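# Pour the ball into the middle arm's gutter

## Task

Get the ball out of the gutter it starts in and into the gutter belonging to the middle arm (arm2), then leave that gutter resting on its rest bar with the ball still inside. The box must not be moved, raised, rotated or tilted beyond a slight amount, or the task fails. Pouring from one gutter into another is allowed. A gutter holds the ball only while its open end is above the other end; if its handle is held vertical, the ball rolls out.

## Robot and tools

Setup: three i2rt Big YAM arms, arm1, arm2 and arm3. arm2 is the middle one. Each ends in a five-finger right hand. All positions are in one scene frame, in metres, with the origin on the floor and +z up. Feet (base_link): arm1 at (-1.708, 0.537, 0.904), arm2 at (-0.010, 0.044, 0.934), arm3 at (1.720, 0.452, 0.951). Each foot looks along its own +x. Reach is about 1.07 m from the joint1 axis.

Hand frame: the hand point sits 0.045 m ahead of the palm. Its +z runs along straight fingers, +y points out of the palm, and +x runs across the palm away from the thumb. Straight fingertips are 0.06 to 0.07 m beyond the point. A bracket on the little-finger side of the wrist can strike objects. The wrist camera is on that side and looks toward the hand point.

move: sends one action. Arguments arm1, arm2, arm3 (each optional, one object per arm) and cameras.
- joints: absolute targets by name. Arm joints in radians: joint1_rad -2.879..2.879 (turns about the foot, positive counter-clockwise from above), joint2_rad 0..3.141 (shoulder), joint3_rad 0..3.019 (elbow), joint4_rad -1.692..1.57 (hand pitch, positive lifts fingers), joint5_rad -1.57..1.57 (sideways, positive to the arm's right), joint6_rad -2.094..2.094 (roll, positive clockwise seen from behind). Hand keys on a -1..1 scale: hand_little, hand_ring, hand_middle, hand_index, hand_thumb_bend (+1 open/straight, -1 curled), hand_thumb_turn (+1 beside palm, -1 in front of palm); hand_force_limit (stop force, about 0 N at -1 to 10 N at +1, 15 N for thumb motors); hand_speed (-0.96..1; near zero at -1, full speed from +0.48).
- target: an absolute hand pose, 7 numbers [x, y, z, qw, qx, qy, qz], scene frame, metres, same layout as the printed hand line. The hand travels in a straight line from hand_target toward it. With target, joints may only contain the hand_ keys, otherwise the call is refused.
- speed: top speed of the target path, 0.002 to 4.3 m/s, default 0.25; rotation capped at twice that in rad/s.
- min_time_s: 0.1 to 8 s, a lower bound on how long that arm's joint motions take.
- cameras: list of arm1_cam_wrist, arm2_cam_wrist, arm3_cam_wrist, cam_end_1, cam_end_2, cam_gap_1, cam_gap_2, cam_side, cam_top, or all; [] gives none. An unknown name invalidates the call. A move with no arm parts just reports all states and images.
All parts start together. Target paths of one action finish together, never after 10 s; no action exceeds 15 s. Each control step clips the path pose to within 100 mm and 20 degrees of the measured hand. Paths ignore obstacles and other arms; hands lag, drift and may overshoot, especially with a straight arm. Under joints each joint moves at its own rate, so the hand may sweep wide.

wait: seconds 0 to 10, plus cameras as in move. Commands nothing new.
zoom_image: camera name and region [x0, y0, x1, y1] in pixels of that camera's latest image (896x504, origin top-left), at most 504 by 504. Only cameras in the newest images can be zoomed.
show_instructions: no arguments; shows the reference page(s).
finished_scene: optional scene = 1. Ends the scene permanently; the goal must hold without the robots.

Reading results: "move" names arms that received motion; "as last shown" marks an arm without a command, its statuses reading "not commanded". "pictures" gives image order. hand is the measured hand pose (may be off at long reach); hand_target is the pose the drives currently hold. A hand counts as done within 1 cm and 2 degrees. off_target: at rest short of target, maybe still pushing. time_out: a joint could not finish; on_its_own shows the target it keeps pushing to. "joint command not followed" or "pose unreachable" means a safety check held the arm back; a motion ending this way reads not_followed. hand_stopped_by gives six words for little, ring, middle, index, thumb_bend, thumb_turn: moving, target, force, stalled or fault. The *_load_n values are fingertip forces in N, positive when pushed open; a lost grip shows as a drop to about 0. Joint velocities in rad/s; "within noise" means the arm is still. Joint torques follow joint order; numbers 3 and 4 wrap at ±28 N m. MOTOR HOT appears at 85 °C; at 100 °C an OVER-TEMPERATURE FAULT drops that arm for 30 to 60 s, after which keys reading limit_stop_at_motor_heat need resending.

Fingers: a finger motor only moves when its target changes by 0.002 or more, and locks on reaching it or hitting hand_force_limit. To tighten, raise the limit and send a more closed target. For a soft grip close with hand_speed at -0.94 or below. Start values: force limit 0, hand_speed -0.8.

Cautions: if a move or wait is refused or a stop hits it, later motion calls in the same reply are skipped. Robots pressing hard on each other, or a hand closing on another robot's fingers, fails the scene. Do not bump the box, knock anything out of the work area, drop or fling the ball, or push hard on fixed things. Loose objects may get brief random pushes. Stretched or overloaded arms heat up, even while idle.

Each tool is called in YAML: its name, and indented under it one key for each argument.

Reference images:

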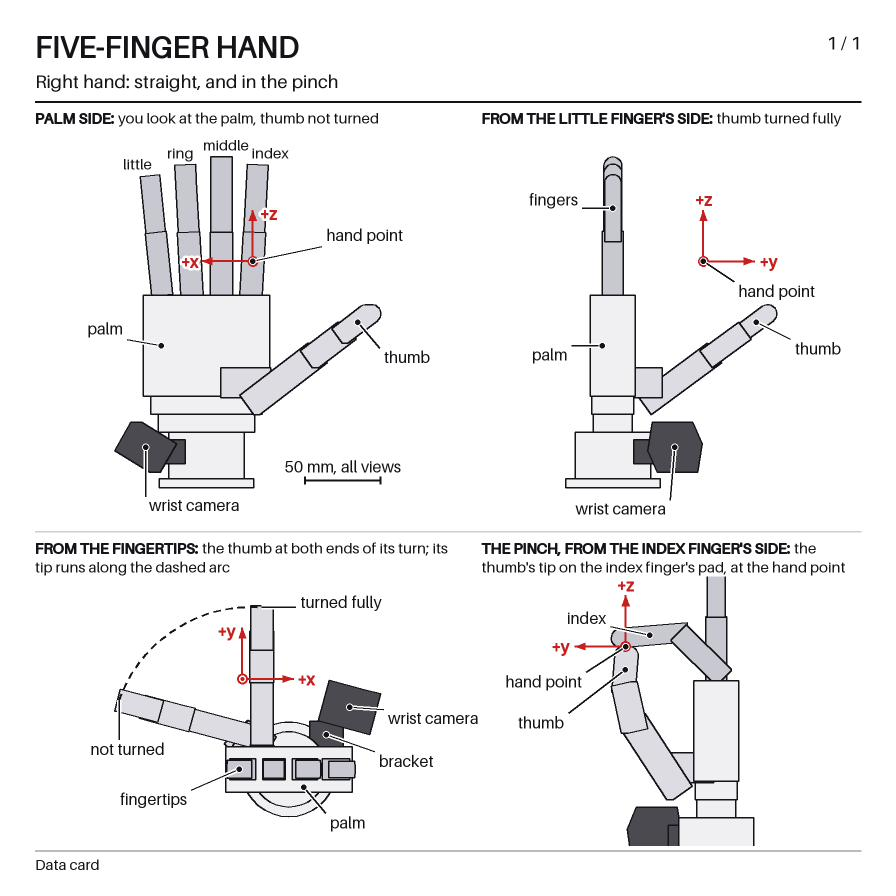

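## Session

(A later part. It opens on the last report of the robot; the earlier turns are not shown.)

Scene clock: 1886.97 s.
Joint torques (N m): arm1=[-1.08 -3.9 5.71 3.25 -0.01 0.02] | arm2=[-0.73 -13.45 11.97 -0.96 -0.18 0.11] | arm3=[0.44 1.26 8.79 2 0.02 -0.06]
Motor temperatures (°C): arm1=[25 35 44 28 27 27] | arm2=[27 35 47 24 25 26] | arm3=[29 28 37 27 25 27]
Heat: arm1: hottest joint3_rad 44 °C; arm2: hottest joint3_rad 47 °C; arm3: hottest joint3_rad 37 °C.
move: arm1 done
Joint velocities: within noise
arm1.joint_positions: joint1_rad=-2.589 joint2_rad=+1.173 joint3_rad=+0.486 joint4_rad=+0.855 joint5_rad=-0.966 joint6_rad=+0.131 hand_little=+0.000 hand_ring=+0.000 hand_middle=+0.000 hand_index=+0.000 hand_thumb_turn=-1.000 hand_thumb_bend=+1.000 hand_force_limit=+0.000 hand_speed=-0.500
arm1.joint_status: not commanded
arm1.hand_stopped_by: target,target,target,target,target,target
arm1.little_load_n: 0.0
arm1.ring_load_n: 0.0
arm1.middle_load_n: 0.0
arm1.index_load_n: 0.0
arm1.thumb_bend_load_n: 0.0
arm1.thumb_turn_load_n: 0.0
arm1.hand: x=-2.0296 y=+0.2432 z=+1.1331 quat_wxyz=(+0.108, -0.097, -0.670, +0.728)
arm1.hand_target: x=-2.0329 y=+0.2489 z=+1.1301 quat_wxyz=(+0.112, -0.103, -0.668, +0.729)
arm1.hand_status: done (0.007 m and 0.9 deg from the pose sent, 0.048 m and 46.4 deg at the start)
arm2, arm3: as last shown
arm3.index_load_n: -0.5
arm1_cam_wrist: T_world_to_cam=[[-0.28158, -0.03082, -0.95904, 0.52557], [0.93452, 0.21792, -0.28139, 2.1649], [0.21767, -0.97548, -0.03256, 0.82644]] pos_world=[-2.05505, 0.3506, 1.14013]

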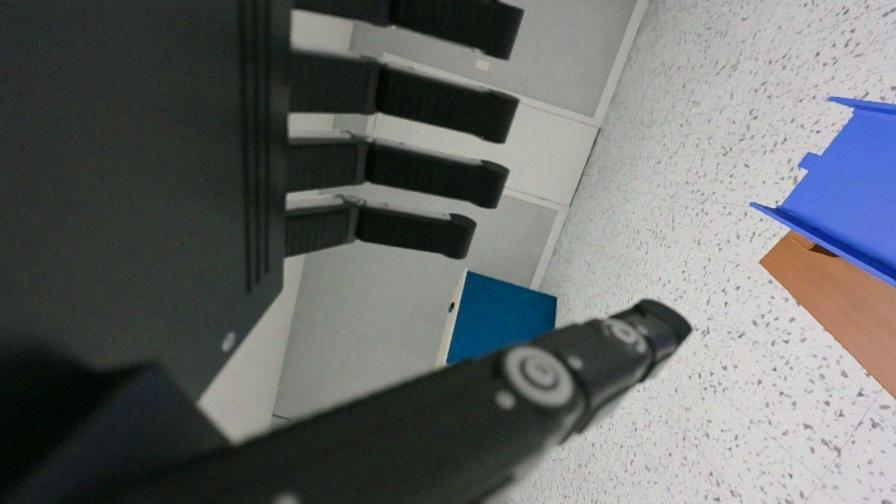

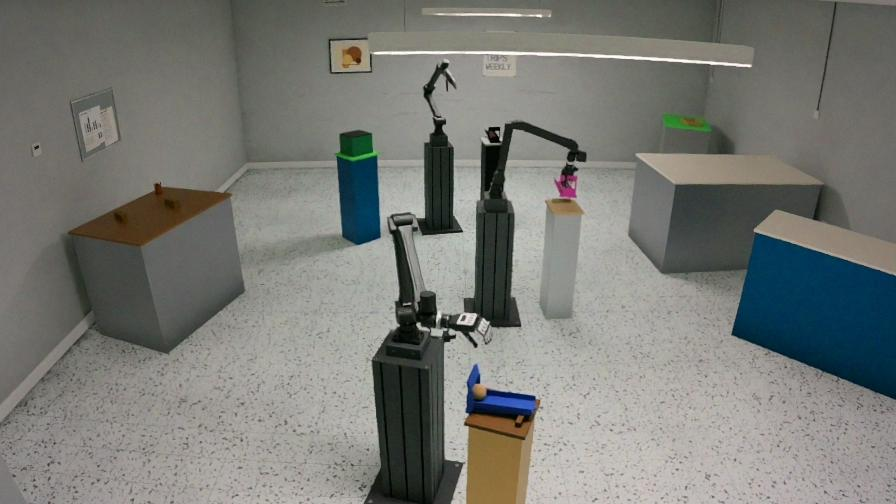

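move:
  arm1: {"target": [-2.0347, 0.2431, 1.045, -0.1121, 0.1028, 0.6678, -0.7288], "speed": 0.1}
  cameras: ["arm1_cam_wrist"]

zoom_image:
  camera: "arm1_cam_wrist"
  region: [646, 0, 896, 250]

Scene clock: 1925.63 s.
Joint torques (N m): arm1=[-1.08 -5.42 3.74 2.93 0.13 -0.08] | arm2=[-0.73 -13.45 11.97 -0.96 -0.18 0.11] | arm3=[0.15 1.03 8.72 1.98 0.07 -0.04]
Motor temperatures (°C): arm1=[25 34 41 29 27 27] | arm2=[27 35 47 24 25 26] | arm3=[29 28 37 27 25 27]
Heat: arm1: hottest joint3_rad 41 °C; arm2: hottest joint3_rad 47 °C; arm3: hottest joint3_rad 37 °C.
move: arm1 done
Joint velocities: within noise
arm1.joint_positions: joint1_rad=-2.589 joint2_rad=+1.482 joint3_rad=+0.408 joint4_rad=+1.235 joint5_rad=-0.952 joint6_rad=+0.132 hand_little=+0.000 hand_ring=+0.000 hand_middle=+0.000 hand_index=+0.000 hand_thumb_turn=-1.000 hand_thumb_bend=+1.000 hand_force_limit=+0.000 hand_speed=-0.500
arm1.joint_status: not commanded
arm1.hand_stopped_by: target,target,target,target,target,target
arm1.little_load_n: 0.0
arm1.ring_load_n: 0.0
arm1.middle_load_n: 0.0
arm1.index_load_n: 0.0
arm1.thumb_bend_load_n: 0.0
arm1.thumb_turn_load_n: 0.0
arm1.hand: x=-2.0362 y=+0.2429 z=+1.0468 quat_wxyz=(+0.111, -0.104, -0.669, +0.727)
arm1.hand_target: x=-2.0346 y=+0.2431 z=+1.0451 quat_wxyz=(+0.112, -0.103, -0.668, +0.729)
arm1.hand_status: done (0.002 m and 0.3 deg from the pose sent, 0.088 m and 0.9 deg at the start)
arm2, arm3: as last shown
arm2.ring_load_n: 0.5
arm3.index_load_n: 0.0
arm1_cam_wrist: T_world_to_cam=[[-0.27479, -0.02761, -0.96111, 0.45623], [0.93945, 0.20515, -0.27449, 2.15275], [0.20475, -0.97834, -0.03043, 0.79688]] pos_world=[-2.0602, 0.35059, 1.05364]

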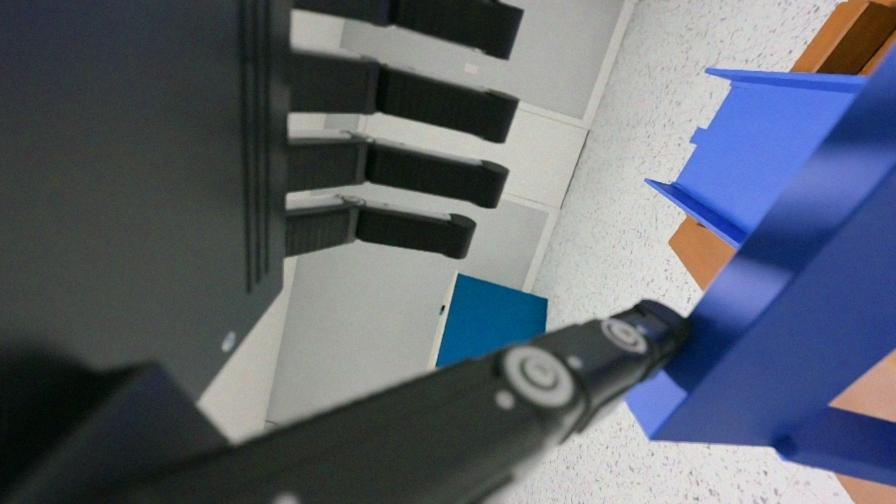

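Scaled by 2.016.

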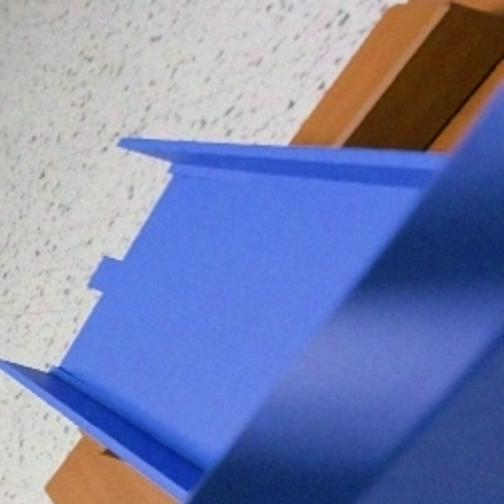

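zoom_image:
  camera: "arm1_cam_wrist"
  region: [600, 330, 800, 480]

zoom_image:
  camera: "arm1_cam_wrist"
  region: [796, 20, 896, 180]

Scaled by 2.520.

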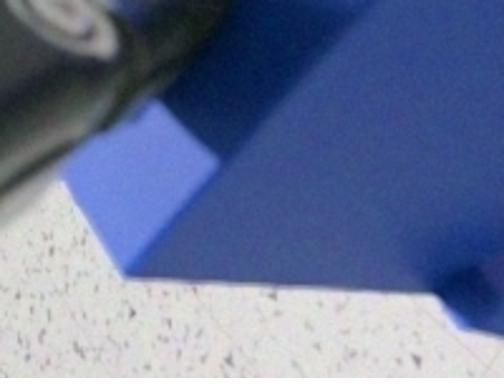

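Scaled by 3.150.

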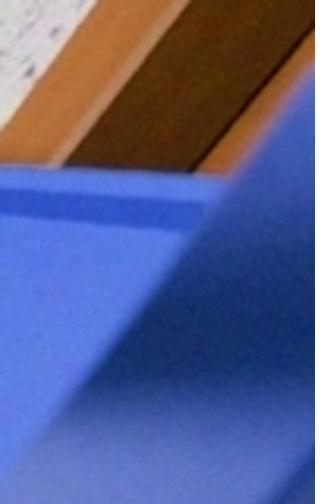

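move:
  arm1: {"target": [-2.032, 0.265, 1.052, -0.0961, 0.1145, 0.7574, -0.6356], "speed": 0.1}
  cameras: ["arm1_cam_wrist"]

zoom_image:
  camera: "arm1_cam_wrist"
  region: [500, 30, 896, 426]

Scene clock: 2021.67 s.
Joint torques (N m): arm1=[-1.79 -5.25 9.65 1.65 -0.14 -0.22] | arm2=[-0.73 -13.45 11.96 -0.95 -0.18 0.11] | arm3=[-0.09 2.37 8.34 2.14 -0.02 -0.06]
Motor temperatures (°C): arm1=[25 33 37 29 27 27] | arm2=[27 35 48 24 25 26] | arm3=[29 28 37 27 25 27]
Heat: arm1: hottest joint3_rad 37 °C; arm2: hottest joint3_rad 48 °C; arm3: hottest joint3_rad 37 °C.
move: arm1 off_target
Joint velocities: within noise
arm1.joint_positions: joint1_rad=-2.593 joint2_rad=+1.198 joint3_rad=+0.453 joint4_rad=+0.403 joint5_rad=-0.963 joint6_rad=-0.234 hand_little=+0.000 hand_ring=+0.000 hand_middle=+0.000 hand_index=+0.000 hand_thumb_turn=-1.000 hand_thumb_bend=+1.000 hand_force_limit=+0.000 hand_speed=-0.500
arm1.joint_status: not commanded
arm1.hand_stopped_by: target,target,target,target,target,target
arm1.little_load_n: 0.0
arm1.ring_load_n: 0.0
arm1.middle_load_n: 0.0
arm1.index_load_n: 0.0
arm1.thumb_bend_load_n: 0.0
arm1.thumb_turn_load_n: 0.5
arm1.hand: x=-2.0094 y=+0.2655 z=+1.0284 quat_wxyz=(+0.070, -0.127, -0.765, +0.628)
arm1.hand_target: x=-2.0308 y=+0.2656 z=+1.0522 quat_wxyz=(+0.096, -0.115, -0.757, +0.636)
arm1.hand_status: off_target (0.033 m and 3.6 deg from the pose sent, 0.023 m and 14.7 deg at the start)
arm2, arm3: as last shown
arm2.ring_load_n: 0.0
arm2.thumb_bend_load_n: 9.0
arm3.thumb_bend_load_n: -0.5
arm1_cam_wrist: T_world_to_cam=[[-0.1504, 0.21825, -0.96423, 0.63437], [0.95673, 0.27787, -0.08633, 1.9398], [0.24909, -0.9355, -0.2506, 1.11719]] pos_world=[-2.03874, 0.36766, 1.05912]

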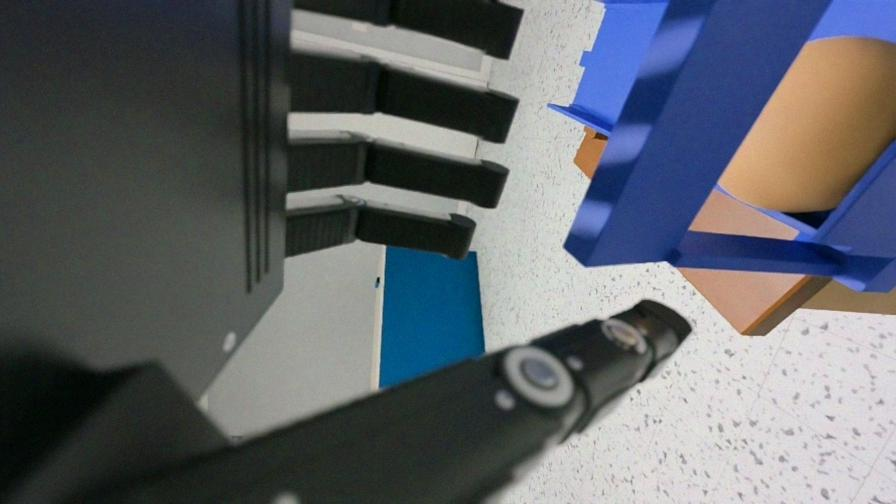

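Scaled by 1.273.

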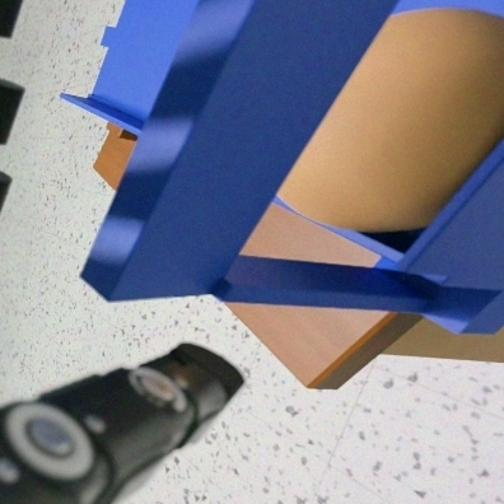

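move:
  arm1: {"target": [-2.050, 0.270, 1.060, -0.0961, 0.1145, 0.7574, -0.6356], "speed": 0.1}
  cameras: []

Scene clock: 2070.47 s.
Joint torques (N m): arm1=[-2.49 -4.6 9.78 1.61 -0.33 -0.14] | arm2=[-0.79 -13.45 11.96 -0.95 -0.18 0.12] | arm3=[-0.09 1.44 8.51 2.02 0.03 -0.04]
Motor temperatures (°C): arm1=[25 33 43 28 27 27] | arm2=[27 35 48 24 25 26] | arm3=[29 28 37 27 25 27]
Heat: arm1: hottest joint3_rad 43 °C; arm2: hottest joint3_rad 48 °C; arm3: hottest joint3_rad 37 °C.
move: arm1 off_target
Joint velocities: within noise
arm1.joint_positions: joint1_rad=-2.625 joint2_rad=+1.208 joint3_rad=+0.506 joint4_rad=+0.368 joint5_rad=-0.989 joint6_rad=-0.250 hand_little=+0.000 hand_ring=+0.000 hand_middle=+0.000 hand_index=+0.000 hand_thumb_turn=-1.000 hand_thumb_bend=+1.000 hand_force_limit=+0.000 hand_speed=-0.500
arm1.joint_status: not commanded
arm1.hand_stopped_by: target,target,target,target,target,target
arm1.little_load_n: 0.0
arm1.ring_load_n: 0.0
arm1.middle_load_n: 0.0
arm1.index_load_n: 0.0
arm1.thumb_bend_load_n: 0.0
arm1.thumb_turn_load_n: 0.0
arm1.hand: x=-2.0293 y=+0.2701 z=+1.0434 quat_wxyz=(+0.078, -0.123, -0.762, +0.631)
arm1.hand_target: x=-2.0491 y=+0.2706 z=+1.0603 quat_wxyz=(+0.096, -0.115, -0.757, +0.636)
arm1.hand_status: off_target (0.027 m and 2.3 deg from the pose sent, 0.052 m and 3.6 deg at the start)
arm2, arm3: as last shown
arm2.thumb_bend_load_n: 9.5
arm3.thumb_bend_load_n: 0.0

move:
  arm1: {"target": [-2.049, 0.261, 1.005, -0.0961, 0.1145, 0.7574, -0.6356], "speed": 0.05}
  cameras: ["arm1_cam_wrist"]

zoom_image:
  camera: "arm1_cam_wrist"
  region: [500, 30, 896, 426]

Scene clock: 2097.73 s.
Joint torques (N m): arm1=[1.03 -5.66 4.94 3.06 -0.21 -0.04] | arm2=[-0.79 -13.51 11.97 -0.96 -0.18 0.11] | arm3=[0.03 1.26 8.58 2.17 -0.01 -0.1]
Motor temperatures (°C): arm1=[25 33 43 28 27 27] | arm2=[27 35 48 24 25 26] | arm3=[29 28 37 27 25 27]
Heat: arm1: hottest joint3_rad 43 °C; arm2: hottest joint3_rad 48 °C; arm3: hottest joint3_rad 37 °C.
move: arm1 done
Joint velocities: within noise
arm1.joint_positions: joint1_rad=-2.625 joint2_rad=+1.375 joint3_rad=+0.499 joint4_rad=+0.577 joint5_rad=-0.966 joint6_rad=-0.250 hand_little=+0.000 hand_ring=+0.000 hand_middle=+0.000 hand_index=+0.000 hand_thumb_turn=-1.000 hand_thumb_bend=+1.000 hand_force_limit=+0.000 hand_speed=-0.500
arm1.joint_status: not commanded
arm1.hand_stopped_by: target,target,target,target,target,target
arm1.little_load_n: 0.0
arm1.ring_load_n: 0.0
arm1.middle_load_n: 0.0
arm1.index_load_n: 0.0
arm1.thumb_bend_load_n: 0.0
arm1.thumb_turn_load_n: 0.0
arm1.hand: x=-2.0533 y=+0.2660 z=+1.0067 quat_wxyz=(+0.099, -0.120, -0.758, +0.633)
arm1.hand_target: x=-2.0491 y=+0.2612 z=+1.0052 quat_wxyz=(+0.096, -0.114, -0.758, +0.635)
arm1.hand_status: done (0.007 m and 0.7 deg from the pose sent, 0.044 m and 2.3 deg at the start)
arm2, arm3: as last shown
arm3.thumb_turn_load_n: -0.5
arm1_cam_wrist: T_world_to_cam=[[-0.1989, 0.21522, -0.95609, 0.49973], [0.95728, 0.25159, -0.14252, 2.04455], [0.20987, -0.9436, -0.25607, 1.05022]] pos_world=[-2.07823, 0.36904, 1.0381]

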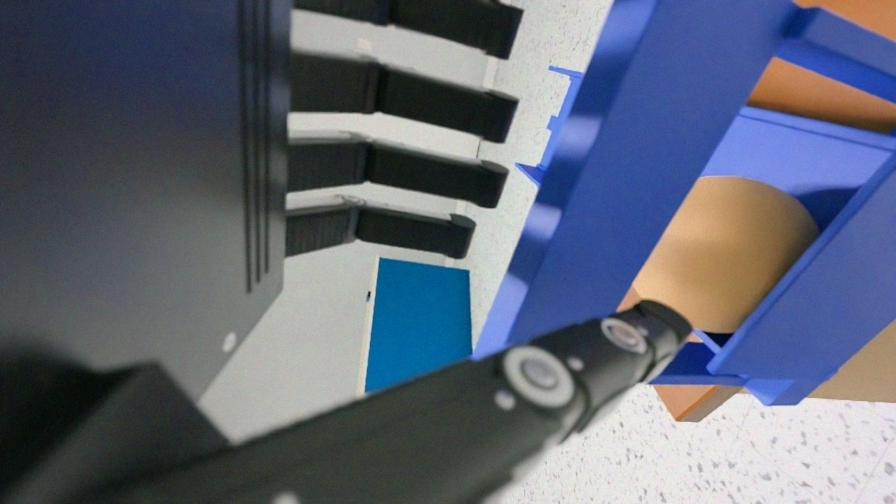

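Scaled by 1.273.

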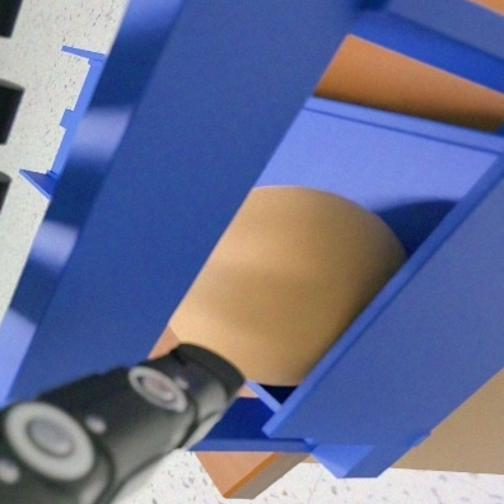

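move:
  arm1: {"target": [-2.033, 0.251, 0.980, -0.0961, 0.1145, 0.7574, -0.6356], "speed": 0.05}
  cameras: ["arm1_cam_wrist"]

Scene clock: 2113.70 s.
Joint torques (N m): arm1=[0.67 -6.59 4.34 3.21 -0.11 -0.08] | arm2=[-0.73 -13.45 11.97 -0.96 -0.18 0.11] | arm3=[-0.26 0.91 8.5 2.18 0.06 -0.03]
Motor temperatures (°C): arm1=[25 33 42 28 27 27] | arm2=[27 35 48 24 25 26] | arm3=[29 28 37 27 25 27]
Heat: arm1: hottest joint3_rad 42 °C; arm2: hottest joint3_rad 48 °C; arm3: hottest joint3_rad 37 °C.
move: arm1 done
Joint velocities: within noise
arm1.joint_positions: joint1_rad=-2.582 joint2_rad=+1.435 joint3_rad=+0.444 joint4_rad=+0.709 joint5_rad=-0.923 joint6_rad=-0.231 hand_little=+0.000 hand_ring=+0.000 hand_middle=+0.000 hand_index=+0.000 hand_thumb_turn=-1.000 hand_thumb_bend=+1.000 hand_force_limit=+0.000 hand_speed=-0.500
arm1.joint_status: not commanded
arm1.hand_stopped_by: target,target,target,target,target,target
arm1.little_load_n: 0.0
arm1.ring_load_n: 0.0
arm1.middle_load_n: 0.0
arm1.index_load_n: 0.0
arm1.thumb_bend_load_n: 0.0
arm1.thumb_turn_load_n: 0.0
arm1.hand: x=-2.0384 y=+0.2562 z=+0.9814 quat_wxyz=(+0.100, -0.119, -0.758, +0.633)
arm1.hand_target: x=-2.0329 y=+0.2511 z=+0.9800 quat_wxyz=(+0.096, -0.114, -0.758, +0.635)
arm1.hand_status: done (0.008 m and 0.8 deg from the pose sent, 0.037 m and 0.7 deg at the start)
arm2.joint_positions: joint1_rad=-0.104 joint2_rad=+1.732 joint3_rad=+1.397 joint4_rad=-1.339 joint5_rad=-0.190 joint6_rad=-1.733 hand_little=-1.000 hand_ring=-1.000 hand_middle=-0.172 hand_index=-0.283 hand_thumb_turn=-1.000 hand_thumb_bend=-0.658 hand_force_limit=+0.100 hand_speed=-0.850
arm2.joint_status: not commanded
arm2.hand_stopped_by: target,target,force,force,force,target
arm2.little_load_n: 0.0
arm2.ring_load_n: 0.5
arm2.middle_load_n: 1.0
arm2.index_load_n: 5.5
arm2.thumb_bend_load_n: 9.5
arm2.thumb_turn_load_n: 1.0
arm2.hand: x=-0.0812 y=-0.4124 z=+1.0297 quat_wxyz=(-0.097, +0.723, -0.683, +0.044)
arm2.hand_target: x=-0.0824 y=-0.4322 z=+1.0601 quat_wxyz=(-0.070, +0.725, -0.682, +0.066)
arm2.hand_status: not commanded
arm3.joint_positions: joint1_rad=+0.242 joint2_rad=+0.635 joint3_rad=+1.359 joint4_rad=-1.149 joint5_rad=-0.046 joint6_rad=-1.300 hand_little=+1.000 hand_ring=+1.000 hand_middle=+1.000 hand_index=+1.000 hand_thumb_turn=+1.000 hand_thumb_bend=+1.000 hand_force_limit=+0.000 hand_speed=-0.800
arm3.joint_status: not commanded
arm3.hand_stopped_by: target,target,target,target,target,target
arm3.little_load_n: 0.0
arm3.ring_load_n: 0.0
arm3.middle_load_n: 0.0
arm3.index_load_n: 0.0
arm3.thumb_bend_load_n: 0.0
arm3.thumb_turn_load_n: 0.5
arm3.hand: x=+1.4583 y=+0.3654 z=+1.4599 quat_wxyz=(+0.501, +0.088, -0.837, +0.201)
arm3.hand_target: x=+1.4594 y=+0.3657 z=+1.4708 quat_wxyz=(+0.510, +0.088, -0.831, +0.204)
arm3.hand_status: not commanded
arm1_cam_wrist: T_world_to_cam=[[-0.20111, 0.21629, -0.95539, 0.47522], [0.95716, 0.25083, -0.14469, 2.03111], [0.20835, -0.94356, -0.25747, 1.02961]] pos_world=[-2.06303, 0.35924, 1.013]

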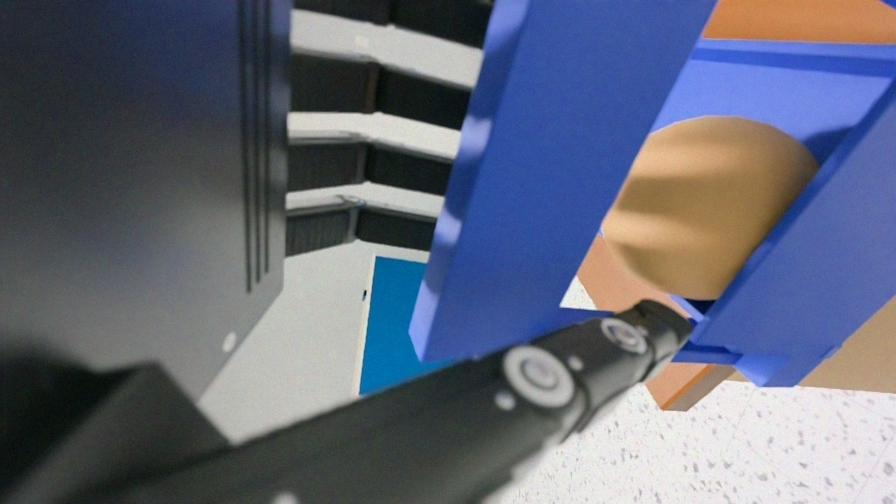

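move:
  arm1: {"target": [-2.033, 0.243, 0.950, -0.0961, 0.1145, 0.7574, -0.6356], "speed": 0.04}
  cameras: ["arm1_cam_wrist"]

Scene clock: 2155.20 s.
Joint torques (N m): arm1=[0.03 -6.24 3.36 3.14 0 -0.13] | arm2=[-0.79 -13.45 11.97 -0.95 -0.18 0.11] | arm3=[-0.21 2.2 8.46 1.94 0.05 -0.08]
Motor temperatures (°C): arm1=[25 33 39 29 27 27] | arm2=[27 35 48 24 25 26] | arm3=[29 28 37 27 25 27]
Heat: arm1: hottest joint3_rad 39 °C; arm2: hottest joint3_rad 48 °C; arm3: hottest joint3_rad 37 °C.
move: arm1 off_target
Joint velocities: within noise
arm1.joint_positions: joint1_rad=-2.560 joint2_rad=+1.551 joint3_rad=+0.437 joint4_rad=+0.856 joint5_rad=-0.903 joint6_rad=-0.212 hand_little=+0.000 hand_ring=+0.000 hand_middle=+0.000 hand_index=+0.000 hand_thumb_turn=-1.000 hand_thumb_bend=+1.000 hand_force_limit=+0.000 hand_speed=-0.500
arm1.joint_status: not commanded
arm1.hand_stopped_by: target,target,target,target,target,target
arm1.little_load_n: 0.0
arm1.ring_load_n: 0.0
arm1.middle_load_n: 0.0
arm1.index_load_n: 0.0
arm1.thumb_bend_load_n: 0.0
arm1.thumb_turn_load_n: 0.5
arm1.hand: x=-2.0403 y=+0.2480 z=+0.9569 quat_wxyz=(+0.102, -0.118, -0.755, +0.636)
arm1.hand_target: x=-2.0330 y=+0.2432 z=+0.9503 quat_wxyz=(+0.096, -0.114, -0.758, +0.635)
arm1.hand_status: off_target (0.011 m and 0.8 deg from the pose sent, 0.035 m and 0.8 deg at the start)
arm2, arm3: as last shown
arm2.thumb_bend_load_n: 9.0
arm3.thumb_turn_load_n: 0.0
arm1_cam_wrist: T_world_to_cam=[[-0.20616, 0.2085, -0.95605, 0.44538], [0.95659, 0.24864, -0.15206, 2.03794], [0.206, -0.94589, -0.25071, 1.0053]] pos_world=[-2.06474, 0.35134, 0.98772]

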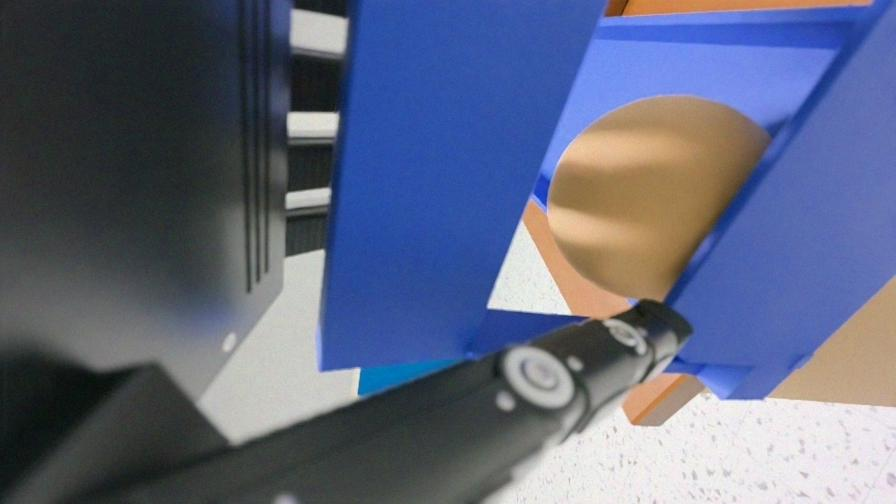

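move:
  arm1: {"target": [-2.032, 0.239, 0.941, -0.0961, 0.1145, 0.7574, -0.6356], "speed": 0.04}
  cameras: ["arm1_cam_wrist", "cam_end_1"]

zoom_image:
  camera: "arm1_cam_wrist"
  region: [250, 0, 750, 500]

zoom_image:
  camera: "cam_end_1"
  region: [400, 300, 560, 460]

Scene clock: 2166.40 s.
Joint torques (N m): arm1=[1.32 -4.25 3.04 2.61 0.26 -0.26] | arm2=[-0.73 -13.39 11.96 -0.96 -0.18 0.12] | arm3=[-0.26 1.2 8.51 1.95 0.03 -0.05]
Motor temperatures (°C): arm1=[25 33 39 29 27 27] | arm2=[27 35 48 24 25 26] | arm3=[29 28 37 27 25 27]
Heat: arm1: hottest joint3_rad 39 °C; arm2: hottest joint3_rad 48 °C; arm3: hottest joint3_rad 37 °C.
move: arm1 off_target
Joint velocities: within noise
arm1.joint_positions: joint1_rad=-2.555 joint2_rad=+1.573 joint3_rad=+0.437 joint4_rad=+0.910 joint5_rad=-0.896 joint6_rad=-0.196 hand_little=+0.000 hand_ring=+0.000 hand_middle=+0.000 hand_index=+0.000 hand_thumb_turn=-1.000 hand_thumb_bend=+1.000 hand_force_limit=+0.000 hand_speed=-0.500
arm1.joint_status: not commanded
arm1.hand_stopped_by: target,target,target,target,target,target
arm1.little_load_n: 0.0
arm1.ring_load_n: 0.0
arm1.middle_load_n: -0.5
arm1.index_load_n: 0.0
arm1.thumb_bend_load_n: 0.0
arm1.thumb_turn_load_n: 0.5
arm1.hand: x=-2.0429 y=+0.2446 z=+0.9571 quat_wxyz=(+0.108, -0.115, -0.750, +0.643)
arm1.hand_target: x=-2.0316 y=+0.2398 z=+0.9417 quat_wxyz=(+0.096, -0.114, -0.758, +0.635)
arm1.hand_status: off_target (0.020 m and 1.8 deg from the pose sent, 0.020 m and 0.8 deg at the start)
arm2, arm3: as last shown
arm2.ring_load_n: 0.0
arm2.thumb_bend_load_n: 9.5
arm3.middle_load_n: 0.5
arm1_cam_wrist: T_world_to_cam=[[-0.22122, 0.19578, -0.95537, 0.41744], [0.95462, 0.24378, -0.17109, 2.05667], [0.1994, -0.94986, -0.24083, 0.9807]] pos_world=[-2.06655, 0.34843, 0.98686]

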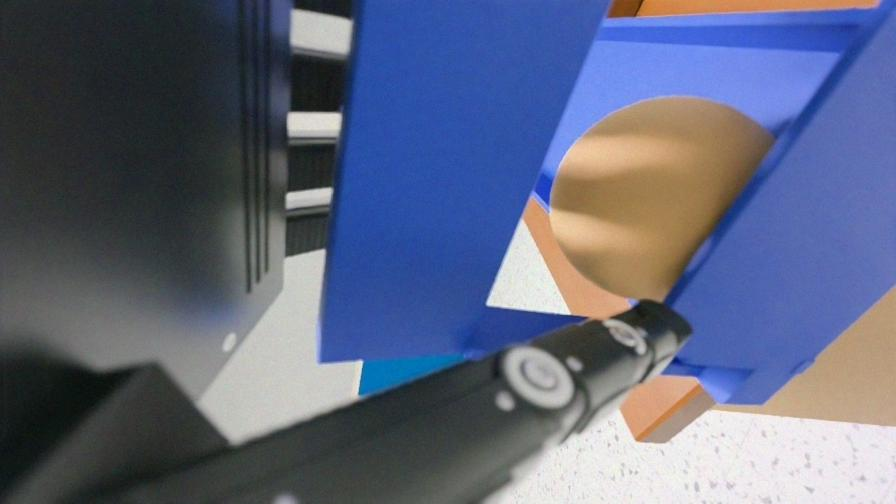

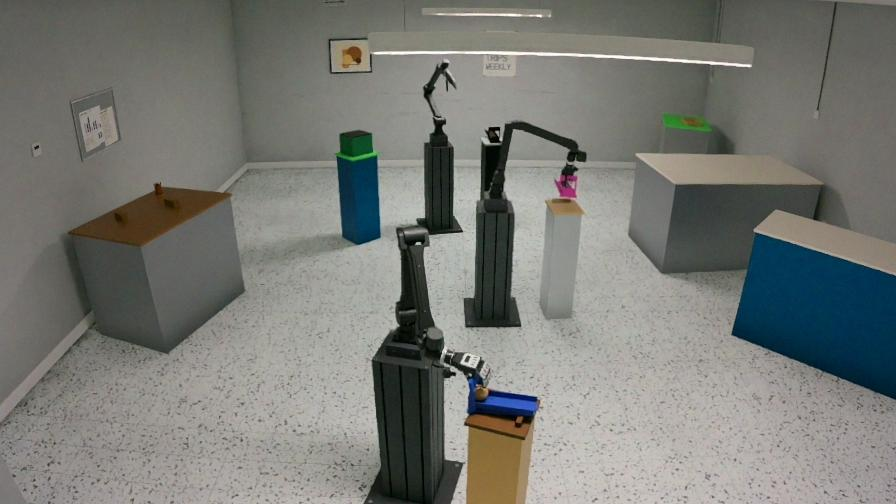

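Scaled by 1.008.

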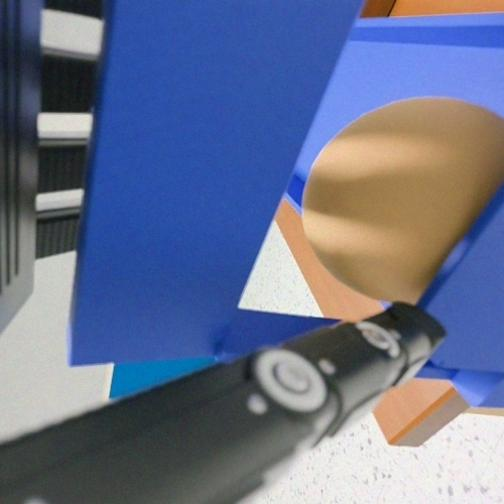

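Scaled by 3.150.

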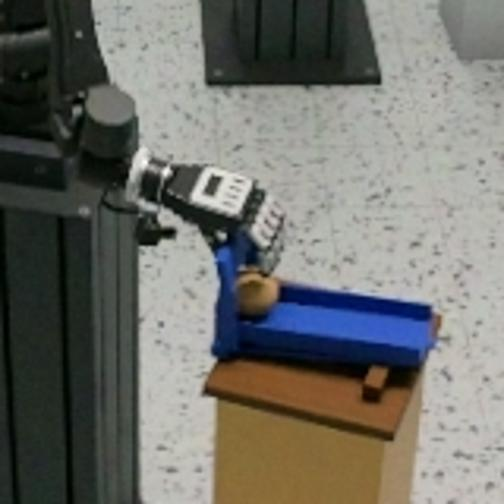

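move:
  arm1: {"target": [-2.034, 0.242, 0.960, -0.0961, 0.1145, 0.7574, -0.6356], "speed": 0.04}
  cameras: []

move:
  arm1: {"joints": {"hand_thumb_bend": 0.6, "hand_speed": -0.7, "hand_force_limit": -0.7}}
  cameras: ["arm1_cam_wrist"]

Scene clock: 2223.93 s.
Joint torques (N m): arm1=[0.56 -8.47 4.04 1.73 -0.19 -0.19] | arm2=[-0.73 -13.45 11.96 -0.95 -0.18 0.11] | arm3=[0.15 1.55 8.38 2.17 0.06 -0.07]
Motor temperatures (°C): arm1=[25 33 37 29 27 27] | arm2=[27 35 49 24 25 26] | arm3=[29 28 37 27 25 27]
Heat: arm1: hottest joint3_rad 37 °C; arm2: hottest joint3_rad 49 °C; arm3: hottest joint3_rad 37 °C.
move: arm1 done
Joint velocities: within noise
arm1.joint_positions: joint1_rad=-2.554 joint2_rad=+1.550 joint3_rad=+0.437 joint4_rad=+0.842 joint5_rad=-0.896 joint6_rad=-0.202 hand_little=+0.000 hand_ring=+0.000 hand_middle=+0.000 hand_index=+0.000 hand_thumb_turn=-1.000 hand_thumb_bend=+1.000 hand_force_limit=+0.000 hand_speed=-0.500
arm1.joint_status: not commanded
arm1.hand_stopped_by: target,target,target,target,target,target
arm1.little_load_n: 0.0
arm1.ring_load_n: 0.0
arm1.middle_load_n: 0.0
arm1.index_load_n: 0.0
arm1.thumb_bend_load_n: 0.0
arm1.thumb_turn_load_n: 0.0
arm1.hand: x=-2.0379 y=+0.2465 z=+0.9551 quat_wxyz=(+0.095, -0.125, -0.757, +0.634)
arm1.hand_target: x=-2.0341 y=+0.2420 z=+0.9600 quat_wxyz=(+0.096, -0.114, -0.757, +0.636)
arm1.hand_status: done (0.008 m and 1.2 deg from the pose sent, 0.010 m and 1.8 deg at the start)
arm2, arm3: as last shown
arm3.middle_load_n: 0.0

Scene clock: 2225.37 s.
Joint torques (N m): arm1=[0.32 -9.17 3.88 1.8 -0.13 -0.21] | arm2=[-0.73 -13.45 11.96 -0.95 -0.18 0.12] | arm3=[0.5 2.14 8.68 2.24 0.01 -0.05]
Motor temperatures (°C): arm1=[25 33 37 29 27 27] | arm2=[27 35 49 24 25 26] | arm3=[29 28 37 27 25 27]
Heat: arm1: hottest joint3_rad 37 °C; arm2: hottest joint3_rad 49 °C; arm3: hottest joint3_rad 37 °C.
move: arm1 done
Joint velocities: within noise
arm1.joint_positions: joint1_rad=-2.554 joint2_rad=+1.549 joint3_rad=+0.437 joint4_rad=+0.841 joint5_rad=-0.896 joint6_rad=-0.202 hand_little=+0.000 hand_ring=+0.000 hand_middle=+0.000 hand_index=+0.000 hand_thumb_turn=-1.000 hand_thumb_bend=+0.600 hand_force_limit=-0.700 hand_speed=-0.700
arm1.joint_status: all done
arm1.hand_stopped_by: target,target,target,target,target,target
arm1.little_load_n: 0.0
arm1.ring_load_n: 0.0
arm1.middle_load_n: -0.5
arm1.index_load_n: 0.0
arm1.thumb_bend_load_n: 0.0
arm1.thumb_turn_load_n: 0.0
arm1.hand: x=-2.0377 y=+0.2465 z=+0.9551 quat_wxyz=(+0.095, -0.125, -0.757, +0.634)
arm1.hand_target: x=-2.0340 y=+0.2420 z=+0.9600 quat_wxyz=(+0.096, -0.115, -0.757, +0.636)
arm1.hand_status: not commanded
arm2, arm3: as last shown
arm2.ring_load_n: 0.5
arm1_cam_wrist: T_world_to_cam=[[-0.18534, 0.21215, -0.9595, 0.48943], [0.96007, 0.24733, -0.13076, 2.02258], [0.20957, -0.94542, -0.24952, 1.00889]] pos_world=[-2.06254, 0.34974, 0.98582]

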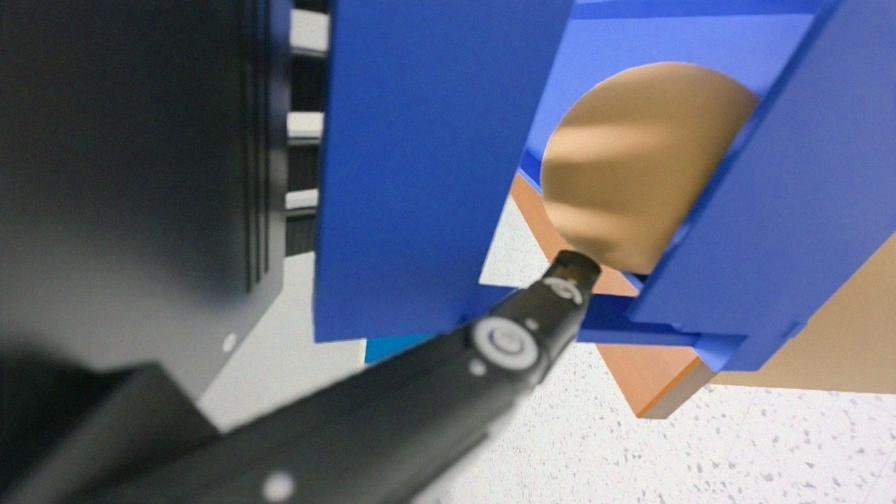

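move:
  arm1: {"target": [-2.0345, 0.241, 0.941, -0.0961, 0.1145, 0.7574, -0.6356], "speed": 0.04}
  cameras: ["arm1_cam_wrist"]

Scene clock: 2235.70 s.
Joint torques (N m): arm1=[0.5 -6.01 3.26 2.91 -0.15 -0.18] | arm2=[-0.79 -13.51 11.96 -0.96 -0.19 0.11] | arm3=[0.21 2.08 8.58 1.98 0.06 -0.07]
Motor temperatures (°C): arm1=[25 33 36 29 27 27] | arm2=[27 35 49 24 25 26] | arm3=[29 28 37 27 25 27]
Heat: arm1: hottest joint3_rad 36 °C; arm2: hottest joint3_rad 49 °C; arm3: hottest joint3_rad 37 °C.
move: arm1 done
Joint velocities: within noise
arm1.joint_positions: joint1_rad=-2.553 joint2_rad=+1.596 joint3_rad=+0.437 joint4_rad=+0.902 joint5_rad=-0.895 joint6_rad=-0.207 hand_little=+0.000 hand_ring=+0.000 hand_middle=+0.000 hand_index=+0.000 hand_thumb_turn=-1.000 hand_thumb_bend=+0.600 hand_force_limit=-0.700 hand_speed=-0.700
arm1.joint_status: not commanded
arm1.hand_stopped_by: target,target,target,target,target,target
arm1.little_load_n: 0.0
arm1.ring_load_n: 0.0
arm1.middle_load_n: 0.0
arm1.index_load_n: 0.0
arm1.thumb_bend_load_n: 0.0
arm1.thumb_turn_load_n: 0.0
arm1.hand: x=-2.0408 y=+0.2454 z=+0.9467 quat_wxyz=(+0.101, -0.119, -0.755, +0.636)
arm1.hand_target: x=-2.0345 y=+0.2412 z=+0.9412 quat_wxyz=(+0.096, -0.114, -0.757, +0.636)
arm1.hand_status: done (0.010 m and 0.9 deg from the pose sent, 0.015 m and 1.3 deg at the start)
arm2, arm3: as last shown
arm1_cam_wrist: T_world_to_cam=[[-0.20351, 0.2085, -0.95661, 0.44212], [0.95719, 0.24778, -0.14963, 2.03659], [0.20583, -0.94611, -0.25, 0.99939]] pos_world=[-2.06514, 0.34874, 0.97752]

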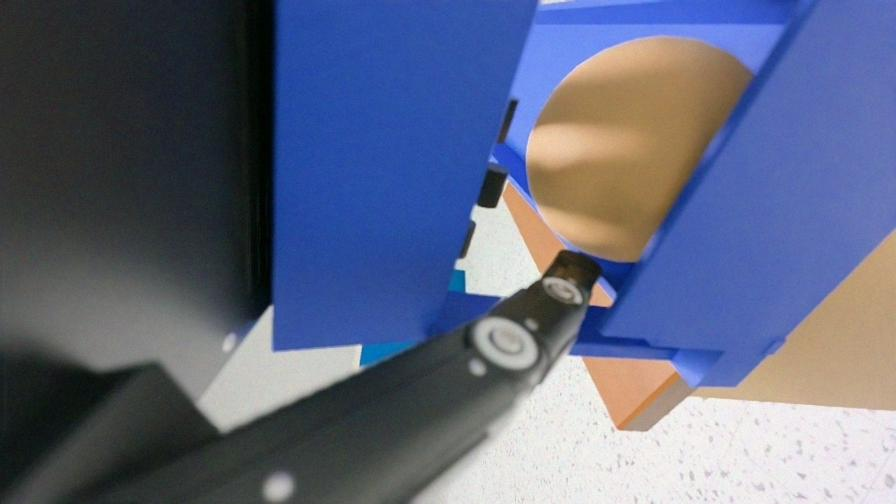

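move:
  arm1: {"joints": {"hand_thumb_bend": -0.3, "hand_speed": -0.8, "hand_force_limit": -0.6}}
  cameras: ["arm1_cam_wrist"]

Scene clock: 2247.53 s.
Joint torques (N m): arm1=[0.91 -5.71 3.12 2.81 -0.07 -0.14] | arm2=[-0.73 -13.45 11.95 -0.96 -0.18 0.11] | arm3=[1.32 2.43 8.4 2.13 0.06 -0.07]
Motor temperatures (°C): arm1=[25 33 36 29 27 27] | arm2=[26 35 49 24 25 26] | arm3=[29 28 37 27 25 27]
Heat: arm1: hottest joint3_rad 36 °C; arm2: hottest joint3_rad 49 °C; arm3: hottest joint3_rad 37 °C.
move: arm1 off_target
Joint velocities: within noise
arm1.joint_positions: joint1_rad=-2.553 joint2_rad=+1.596 joint3_rad=+0.437 joint4_rad=+0.902 joint5_rad=-0.895 joint6_rad=-0.208 hand_little=+0.000 hand_ring=+0.000 hand_middle=+0.000 hand_index=+0.000 hand_thumb_turn=-1.000 hand_thumb_bend=+0.080 hand_force_limit=-0.600 hand_speed=-0.800
arm1.joint_status: hand_thumb_bend off_target (ended at +0.080, target -0.300); the others done
arm1.hand_stopped_by: target,target,target,target,force,target
arm1.little_load_n: 0.0
arm1.ring_load_n: -0.5
arm1.middle_load_n: 0.0
arm1.index_load_n: 0.0
arm1.thumb_bend_load_n: 3.5
arm1.thumb_turn_load_n: 0.5
arm1.hand: x=-2.0408 y=+0.2454 z=+0.9467 quat_wxyz=(+0.102, -0.119, -0.755, +0.636)
arm1.hand_target: x=-2.0345 y=+0.2412 z=+0.9413 quat_wxyz=(+0.096, -0.114, -0.757, +0.636)
arm1.hand_status: not commanded
arm2, arm3: as last shown
arm2.little_load_n: 0.5
arm2.ring_load_n: 0.0
arm1_cam_wrist: T_world_to_cam=[[-0.20454, 0.20876, -0.95634, 0.43961], [0.957, 0.24798, -0.15055, 2.03711], [0.20572, -0.94601, -0.2505, 0.99964]] pos_world=[-2.06524, 0.34874, 0.97752]

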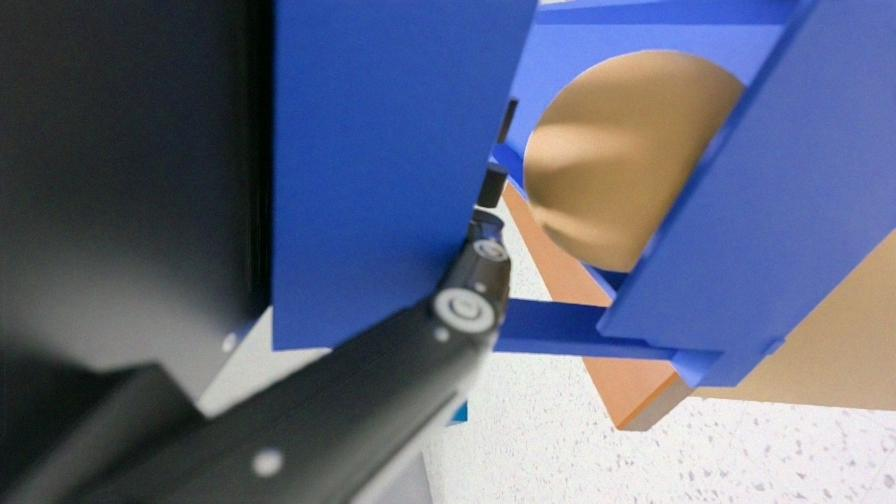

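move:
  arm1: {"joints": {"hand_little": -1, "hand_ring": -1, "hand_middle": -1, "hand_index": -1, "hand_speed": -0.85, "hand_force_limit": -0.5}}
  cameras: ["arm1_cam_wrist", "cam_side"]

zoom_image:
  camera: "cam_side"
  region: [90, 170, 250, 330]

Scene clock: 2261.13 s.
Joint torques (N m): arm1=[0.62 -6.77 3.4 2.88 -0.02 -0.17] | arm2=[-0.73 -13.45 11.96 -0.96 -0.18 0.11] | arm3=[0.91 1.96 8.47 2.14 0.07 -0.08]
Motor temperatures (°C): arm1=[25 33 36 29 27 27] | arm2=[26 35 49 24 25 26] | arm3=[29 28 37 27 25 27]
Heat: arm1: hottest joint3_rad 36 °C; arm2: hottest joint3_rad 49 °C; arm3: hottest joint3_rad 37 °C.
move: arm1 off_target
Joint velocities: within noise
arm1.joint_positions: joint1_rad=-2.553 joint2_rad=+1.596 joint3_rad=+0.437 joint4_rad=+0.902 joint5_rad=-0.895 joint6_rad=-0.205 hand_little=-0.582 hand_ring=-0.527 hand_middle=-0.221 hand_index=-0.247 hand_thumb_turn=-1.000 hand_thumb_bend=+0.080 hand_force_limit=-0.500 hand_speed=-0.850
arm1.joint_status: hand_little off_target (ended at -0.582, target -1.000); hand_ring off_target (ended at -0.527, target -1.000); hand_middle off_target (ended at -0.221, target -1.000); hand_index off_target (ended at -0.247, target -1.000); the others done
arm1.hand_stopped_by: force,force,force,force,force,target
arm1.little_load_n: 3.0
arm1.ring_load_n: 0.0
arm1.middle_load_n: 0.0
arm1.index_load_n: 4.0
arm1.thumb_bend_load_n: 4.0
arm1.thumb_turn_load_n: 0.5
arm1.hand: x=-2.0404 y=+0.2452 z=+0.9465 quat_wxyz=(+0.100, -0.120, -0.755, +0.636)
arm1.hand_target: x=-2.0345 y=+0.2412 z=+0.9413 quat_wxyz=(+0.096, -0.114, -0.757, +0.636)
arm1.hand_status: not commanded
arm2, arm3: as last shown
arm2.little_load_n: 0.0
arm1_cam_wrist: T_world_to_cam=[[-0.20147, 0.20815, -0.95712, 0.44673], [0.95741, 0.24819, -0.14756, 2.03465], [0.20684, -0.94608, -0.24929, 1.00056]] pos_world=[-2.06494, 0.34864, 0.97723]

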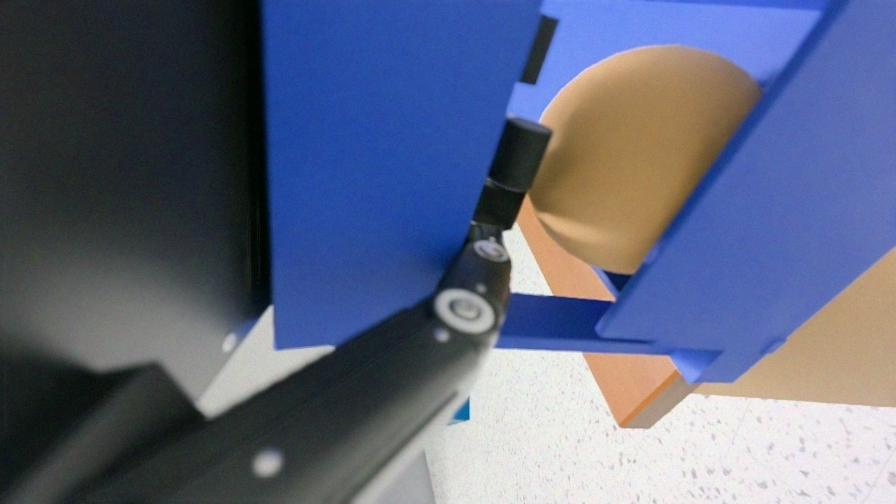

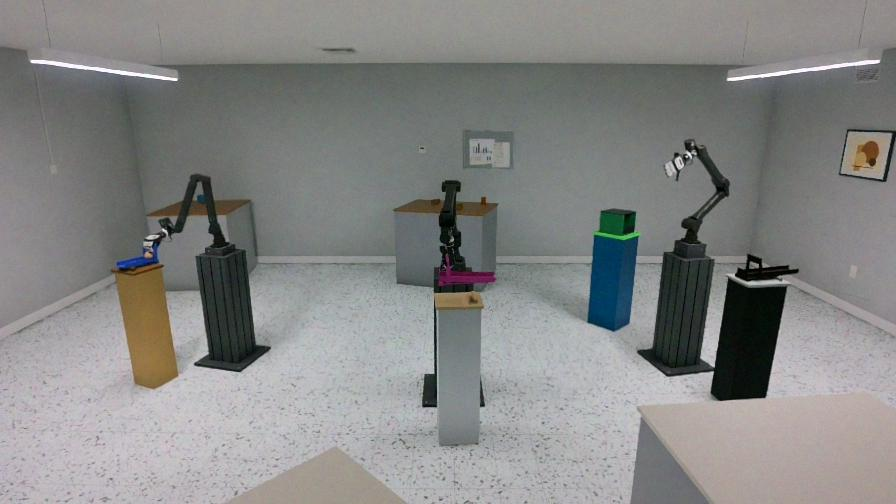

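Scaled by 3.150.

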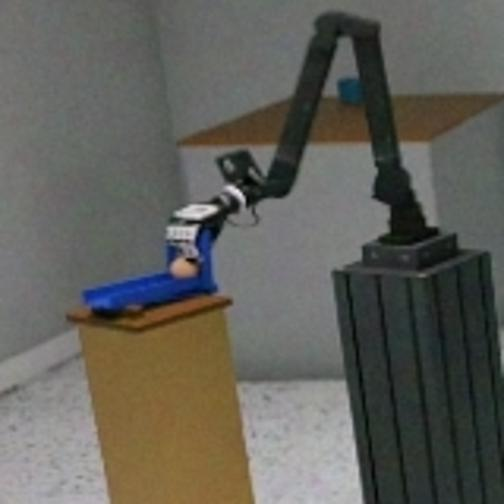

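move:
  arm1: {"joints": {"hand_little": -0.98, "hand_ring": -0.98, "hand_index": -0.98, "hand_middle": -0.98, "hand_thumb_bend": -0.9, "hand_speed": -0.85, "hand_force_limit": 0.1}}
  cameras: ["arm1_cam_wrist"]

Scene clock: 2273.07 s.
Joint torques (N m): arm1=[0.21 -6.3 3.15 2.99 -0.1 -0.24] | arm2=[-0.73 -13.45 11.96 -0.95 -0.19 0.12] | arm3=[0.38 1.79 8.43 2.33 -0.03 -0.02]
Motor temperatures (°C): arm1=[25 33 36 29 27 27] | arm2=[26 35 49 24 25 26] | arm3=[29 28 37 27 25 27]
Heat: arm1: hottest joint3_rad 36 °C; arm2: hottest joint3_rad 49 °C; arm3: hottest joint3_rad 37 °C.
move: arm1 off_target
Joint velocities: within noise
arm1.joint_positions: joint1_rad=-2.552 joint2_rad=+1.597 joint3_rad=+0.437 joint4_rad=+0.902 joint5_rad=-0.896 joint6_rad=-0.200 hand_little=-0.676 hand_ring=-0.607 hand_middle=-0.245 hand_index=-0.258 hand_thumb_turn=-1.000 hand_thumb_bend=+0.065 hand_force_limit=+0.100 hand_speed=-0.850
arm1.joint_status: hand_little off_target (ended at -0.676, target -0.980); hand_ring off_target (ended at -0.607, target -0.980); hand_middle off_target (ended at -0.245, target -0.980); hand_index off_target (ended at -0.258, target -0.980); hand_thumb_bend off_target (ended at +0.065, target -0.900); the others done
arm1.hand_stopped_by: force,force,force,force,force,target
arm1.little_load_n: 7.0
arm1.ring_load_n: 5.5
arm1.middle_load_n: 5.0
arm1.index_load_n: 6.5
arm1.thumb_bend_load_n: 8.5
arm1.thumb_turn_load_n: 1.0
arm1.hand: x=-2.0397 y=+0.2447 z=+0.9464 quat_wxyz=(+0.098, -0.122, -0.755, +0.637)
arm1.hand_target: x=-2.0345 y=+0.2412 z=+0.9413 quat_wxyz=(+0.096, -0.114, -0.757, +0.636)
arm1.hand_status: not commanded
arm2.joint_positions: joint1_rad=-0.104 joint2_rad=+1.732 joint3_rad=+1.397 joint4_rad=-1.339 joint5_rad=-0.190 joint6_rad=-1.733 hand_little=-1.000 hand_ring=-1.000 hand_middle=-0.172 hand_index=-0.283 hand_thumb_turn=-1.000 hand_thumb_bend=-0.658 hand_force_limit=+0.100 hand_speed=-0.850
arm2.joint_status: not commanded
arm2.hand_stopped_by: target,target,force,force,force,target
arm2.little_load_n: 0.0
arm2.ring_load_n: 0.5
arm2.middle_load_n: 1.0
arm2.index_load_n: 5.5
arm2.thumb_bend_load_n: 9.5
arm2.thumb_turn_load_n: 1.0
arm2.hand: x=-0.0812 y=-0.4124 z=+1.0297 quat_wxyz=(-0.097, +0.723, -0.683, +0.044)
arm2.hand_target: x=-0.0824 y=-0.4322 z=+1.0601 quat_wxyz=(-0.070, +0.725, -0.682, +0.066)
arm2.hand_status: not commanded
arm3.joint_positions: joint1_rad=+0.242 joint2_rad=+0.635 joint3_rad=+1.359 joint4_rad=-1.149 joint5_rad=-0.046 joint6_rad=-1.300 hand_little=+1.000 hand_ring=+1.000 hand_middle=+1.000 hand_index=+1.000 hand_thumb_turn=+1.000 hand_thumb_bend=+1.000 hand_force_limit=+0.000 hand_speed=-0.800
arm3.joint_status: not commanded
arm3.hand_stopped_by: target,target,target,target,target,target
arm3.little_load_n: 0.0
arm3.ring_load_n: 0.0
arm3.middle_load_n: 0.0
arm3.index_load_n: 0.0
arm3.thumb_bend_load_n: 0.0
arm3.thumb_turn_load_n: -0.5
arm3.hand: x=+1.4583 y=+0.3654 z=+1.4599 quat_wxyz=(+0.501, +0.088, -0.837, +0.201)
arm3.hand_target: x=+1.4594 y=+0.3657 z=+1.4708 quat_wxyz=(+0.510, +0.088, -0.831, +0.204)
arm3.hand_status: not commanded
arm1_cam_wrist: T_world_to_cam=[[-0.19613, 0.2066, -0.95857, 0.45955], [0.95809, 0.24852, -0.14247, 2.03057], [0.20879, -0.94634, -0.24668, 1.00145]] pos_world=[-2.06443, 0.34814, 0.97684]

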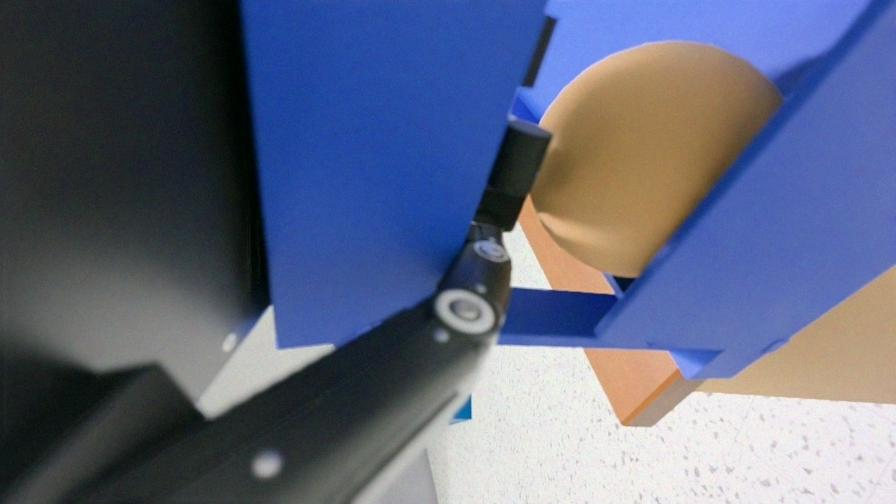

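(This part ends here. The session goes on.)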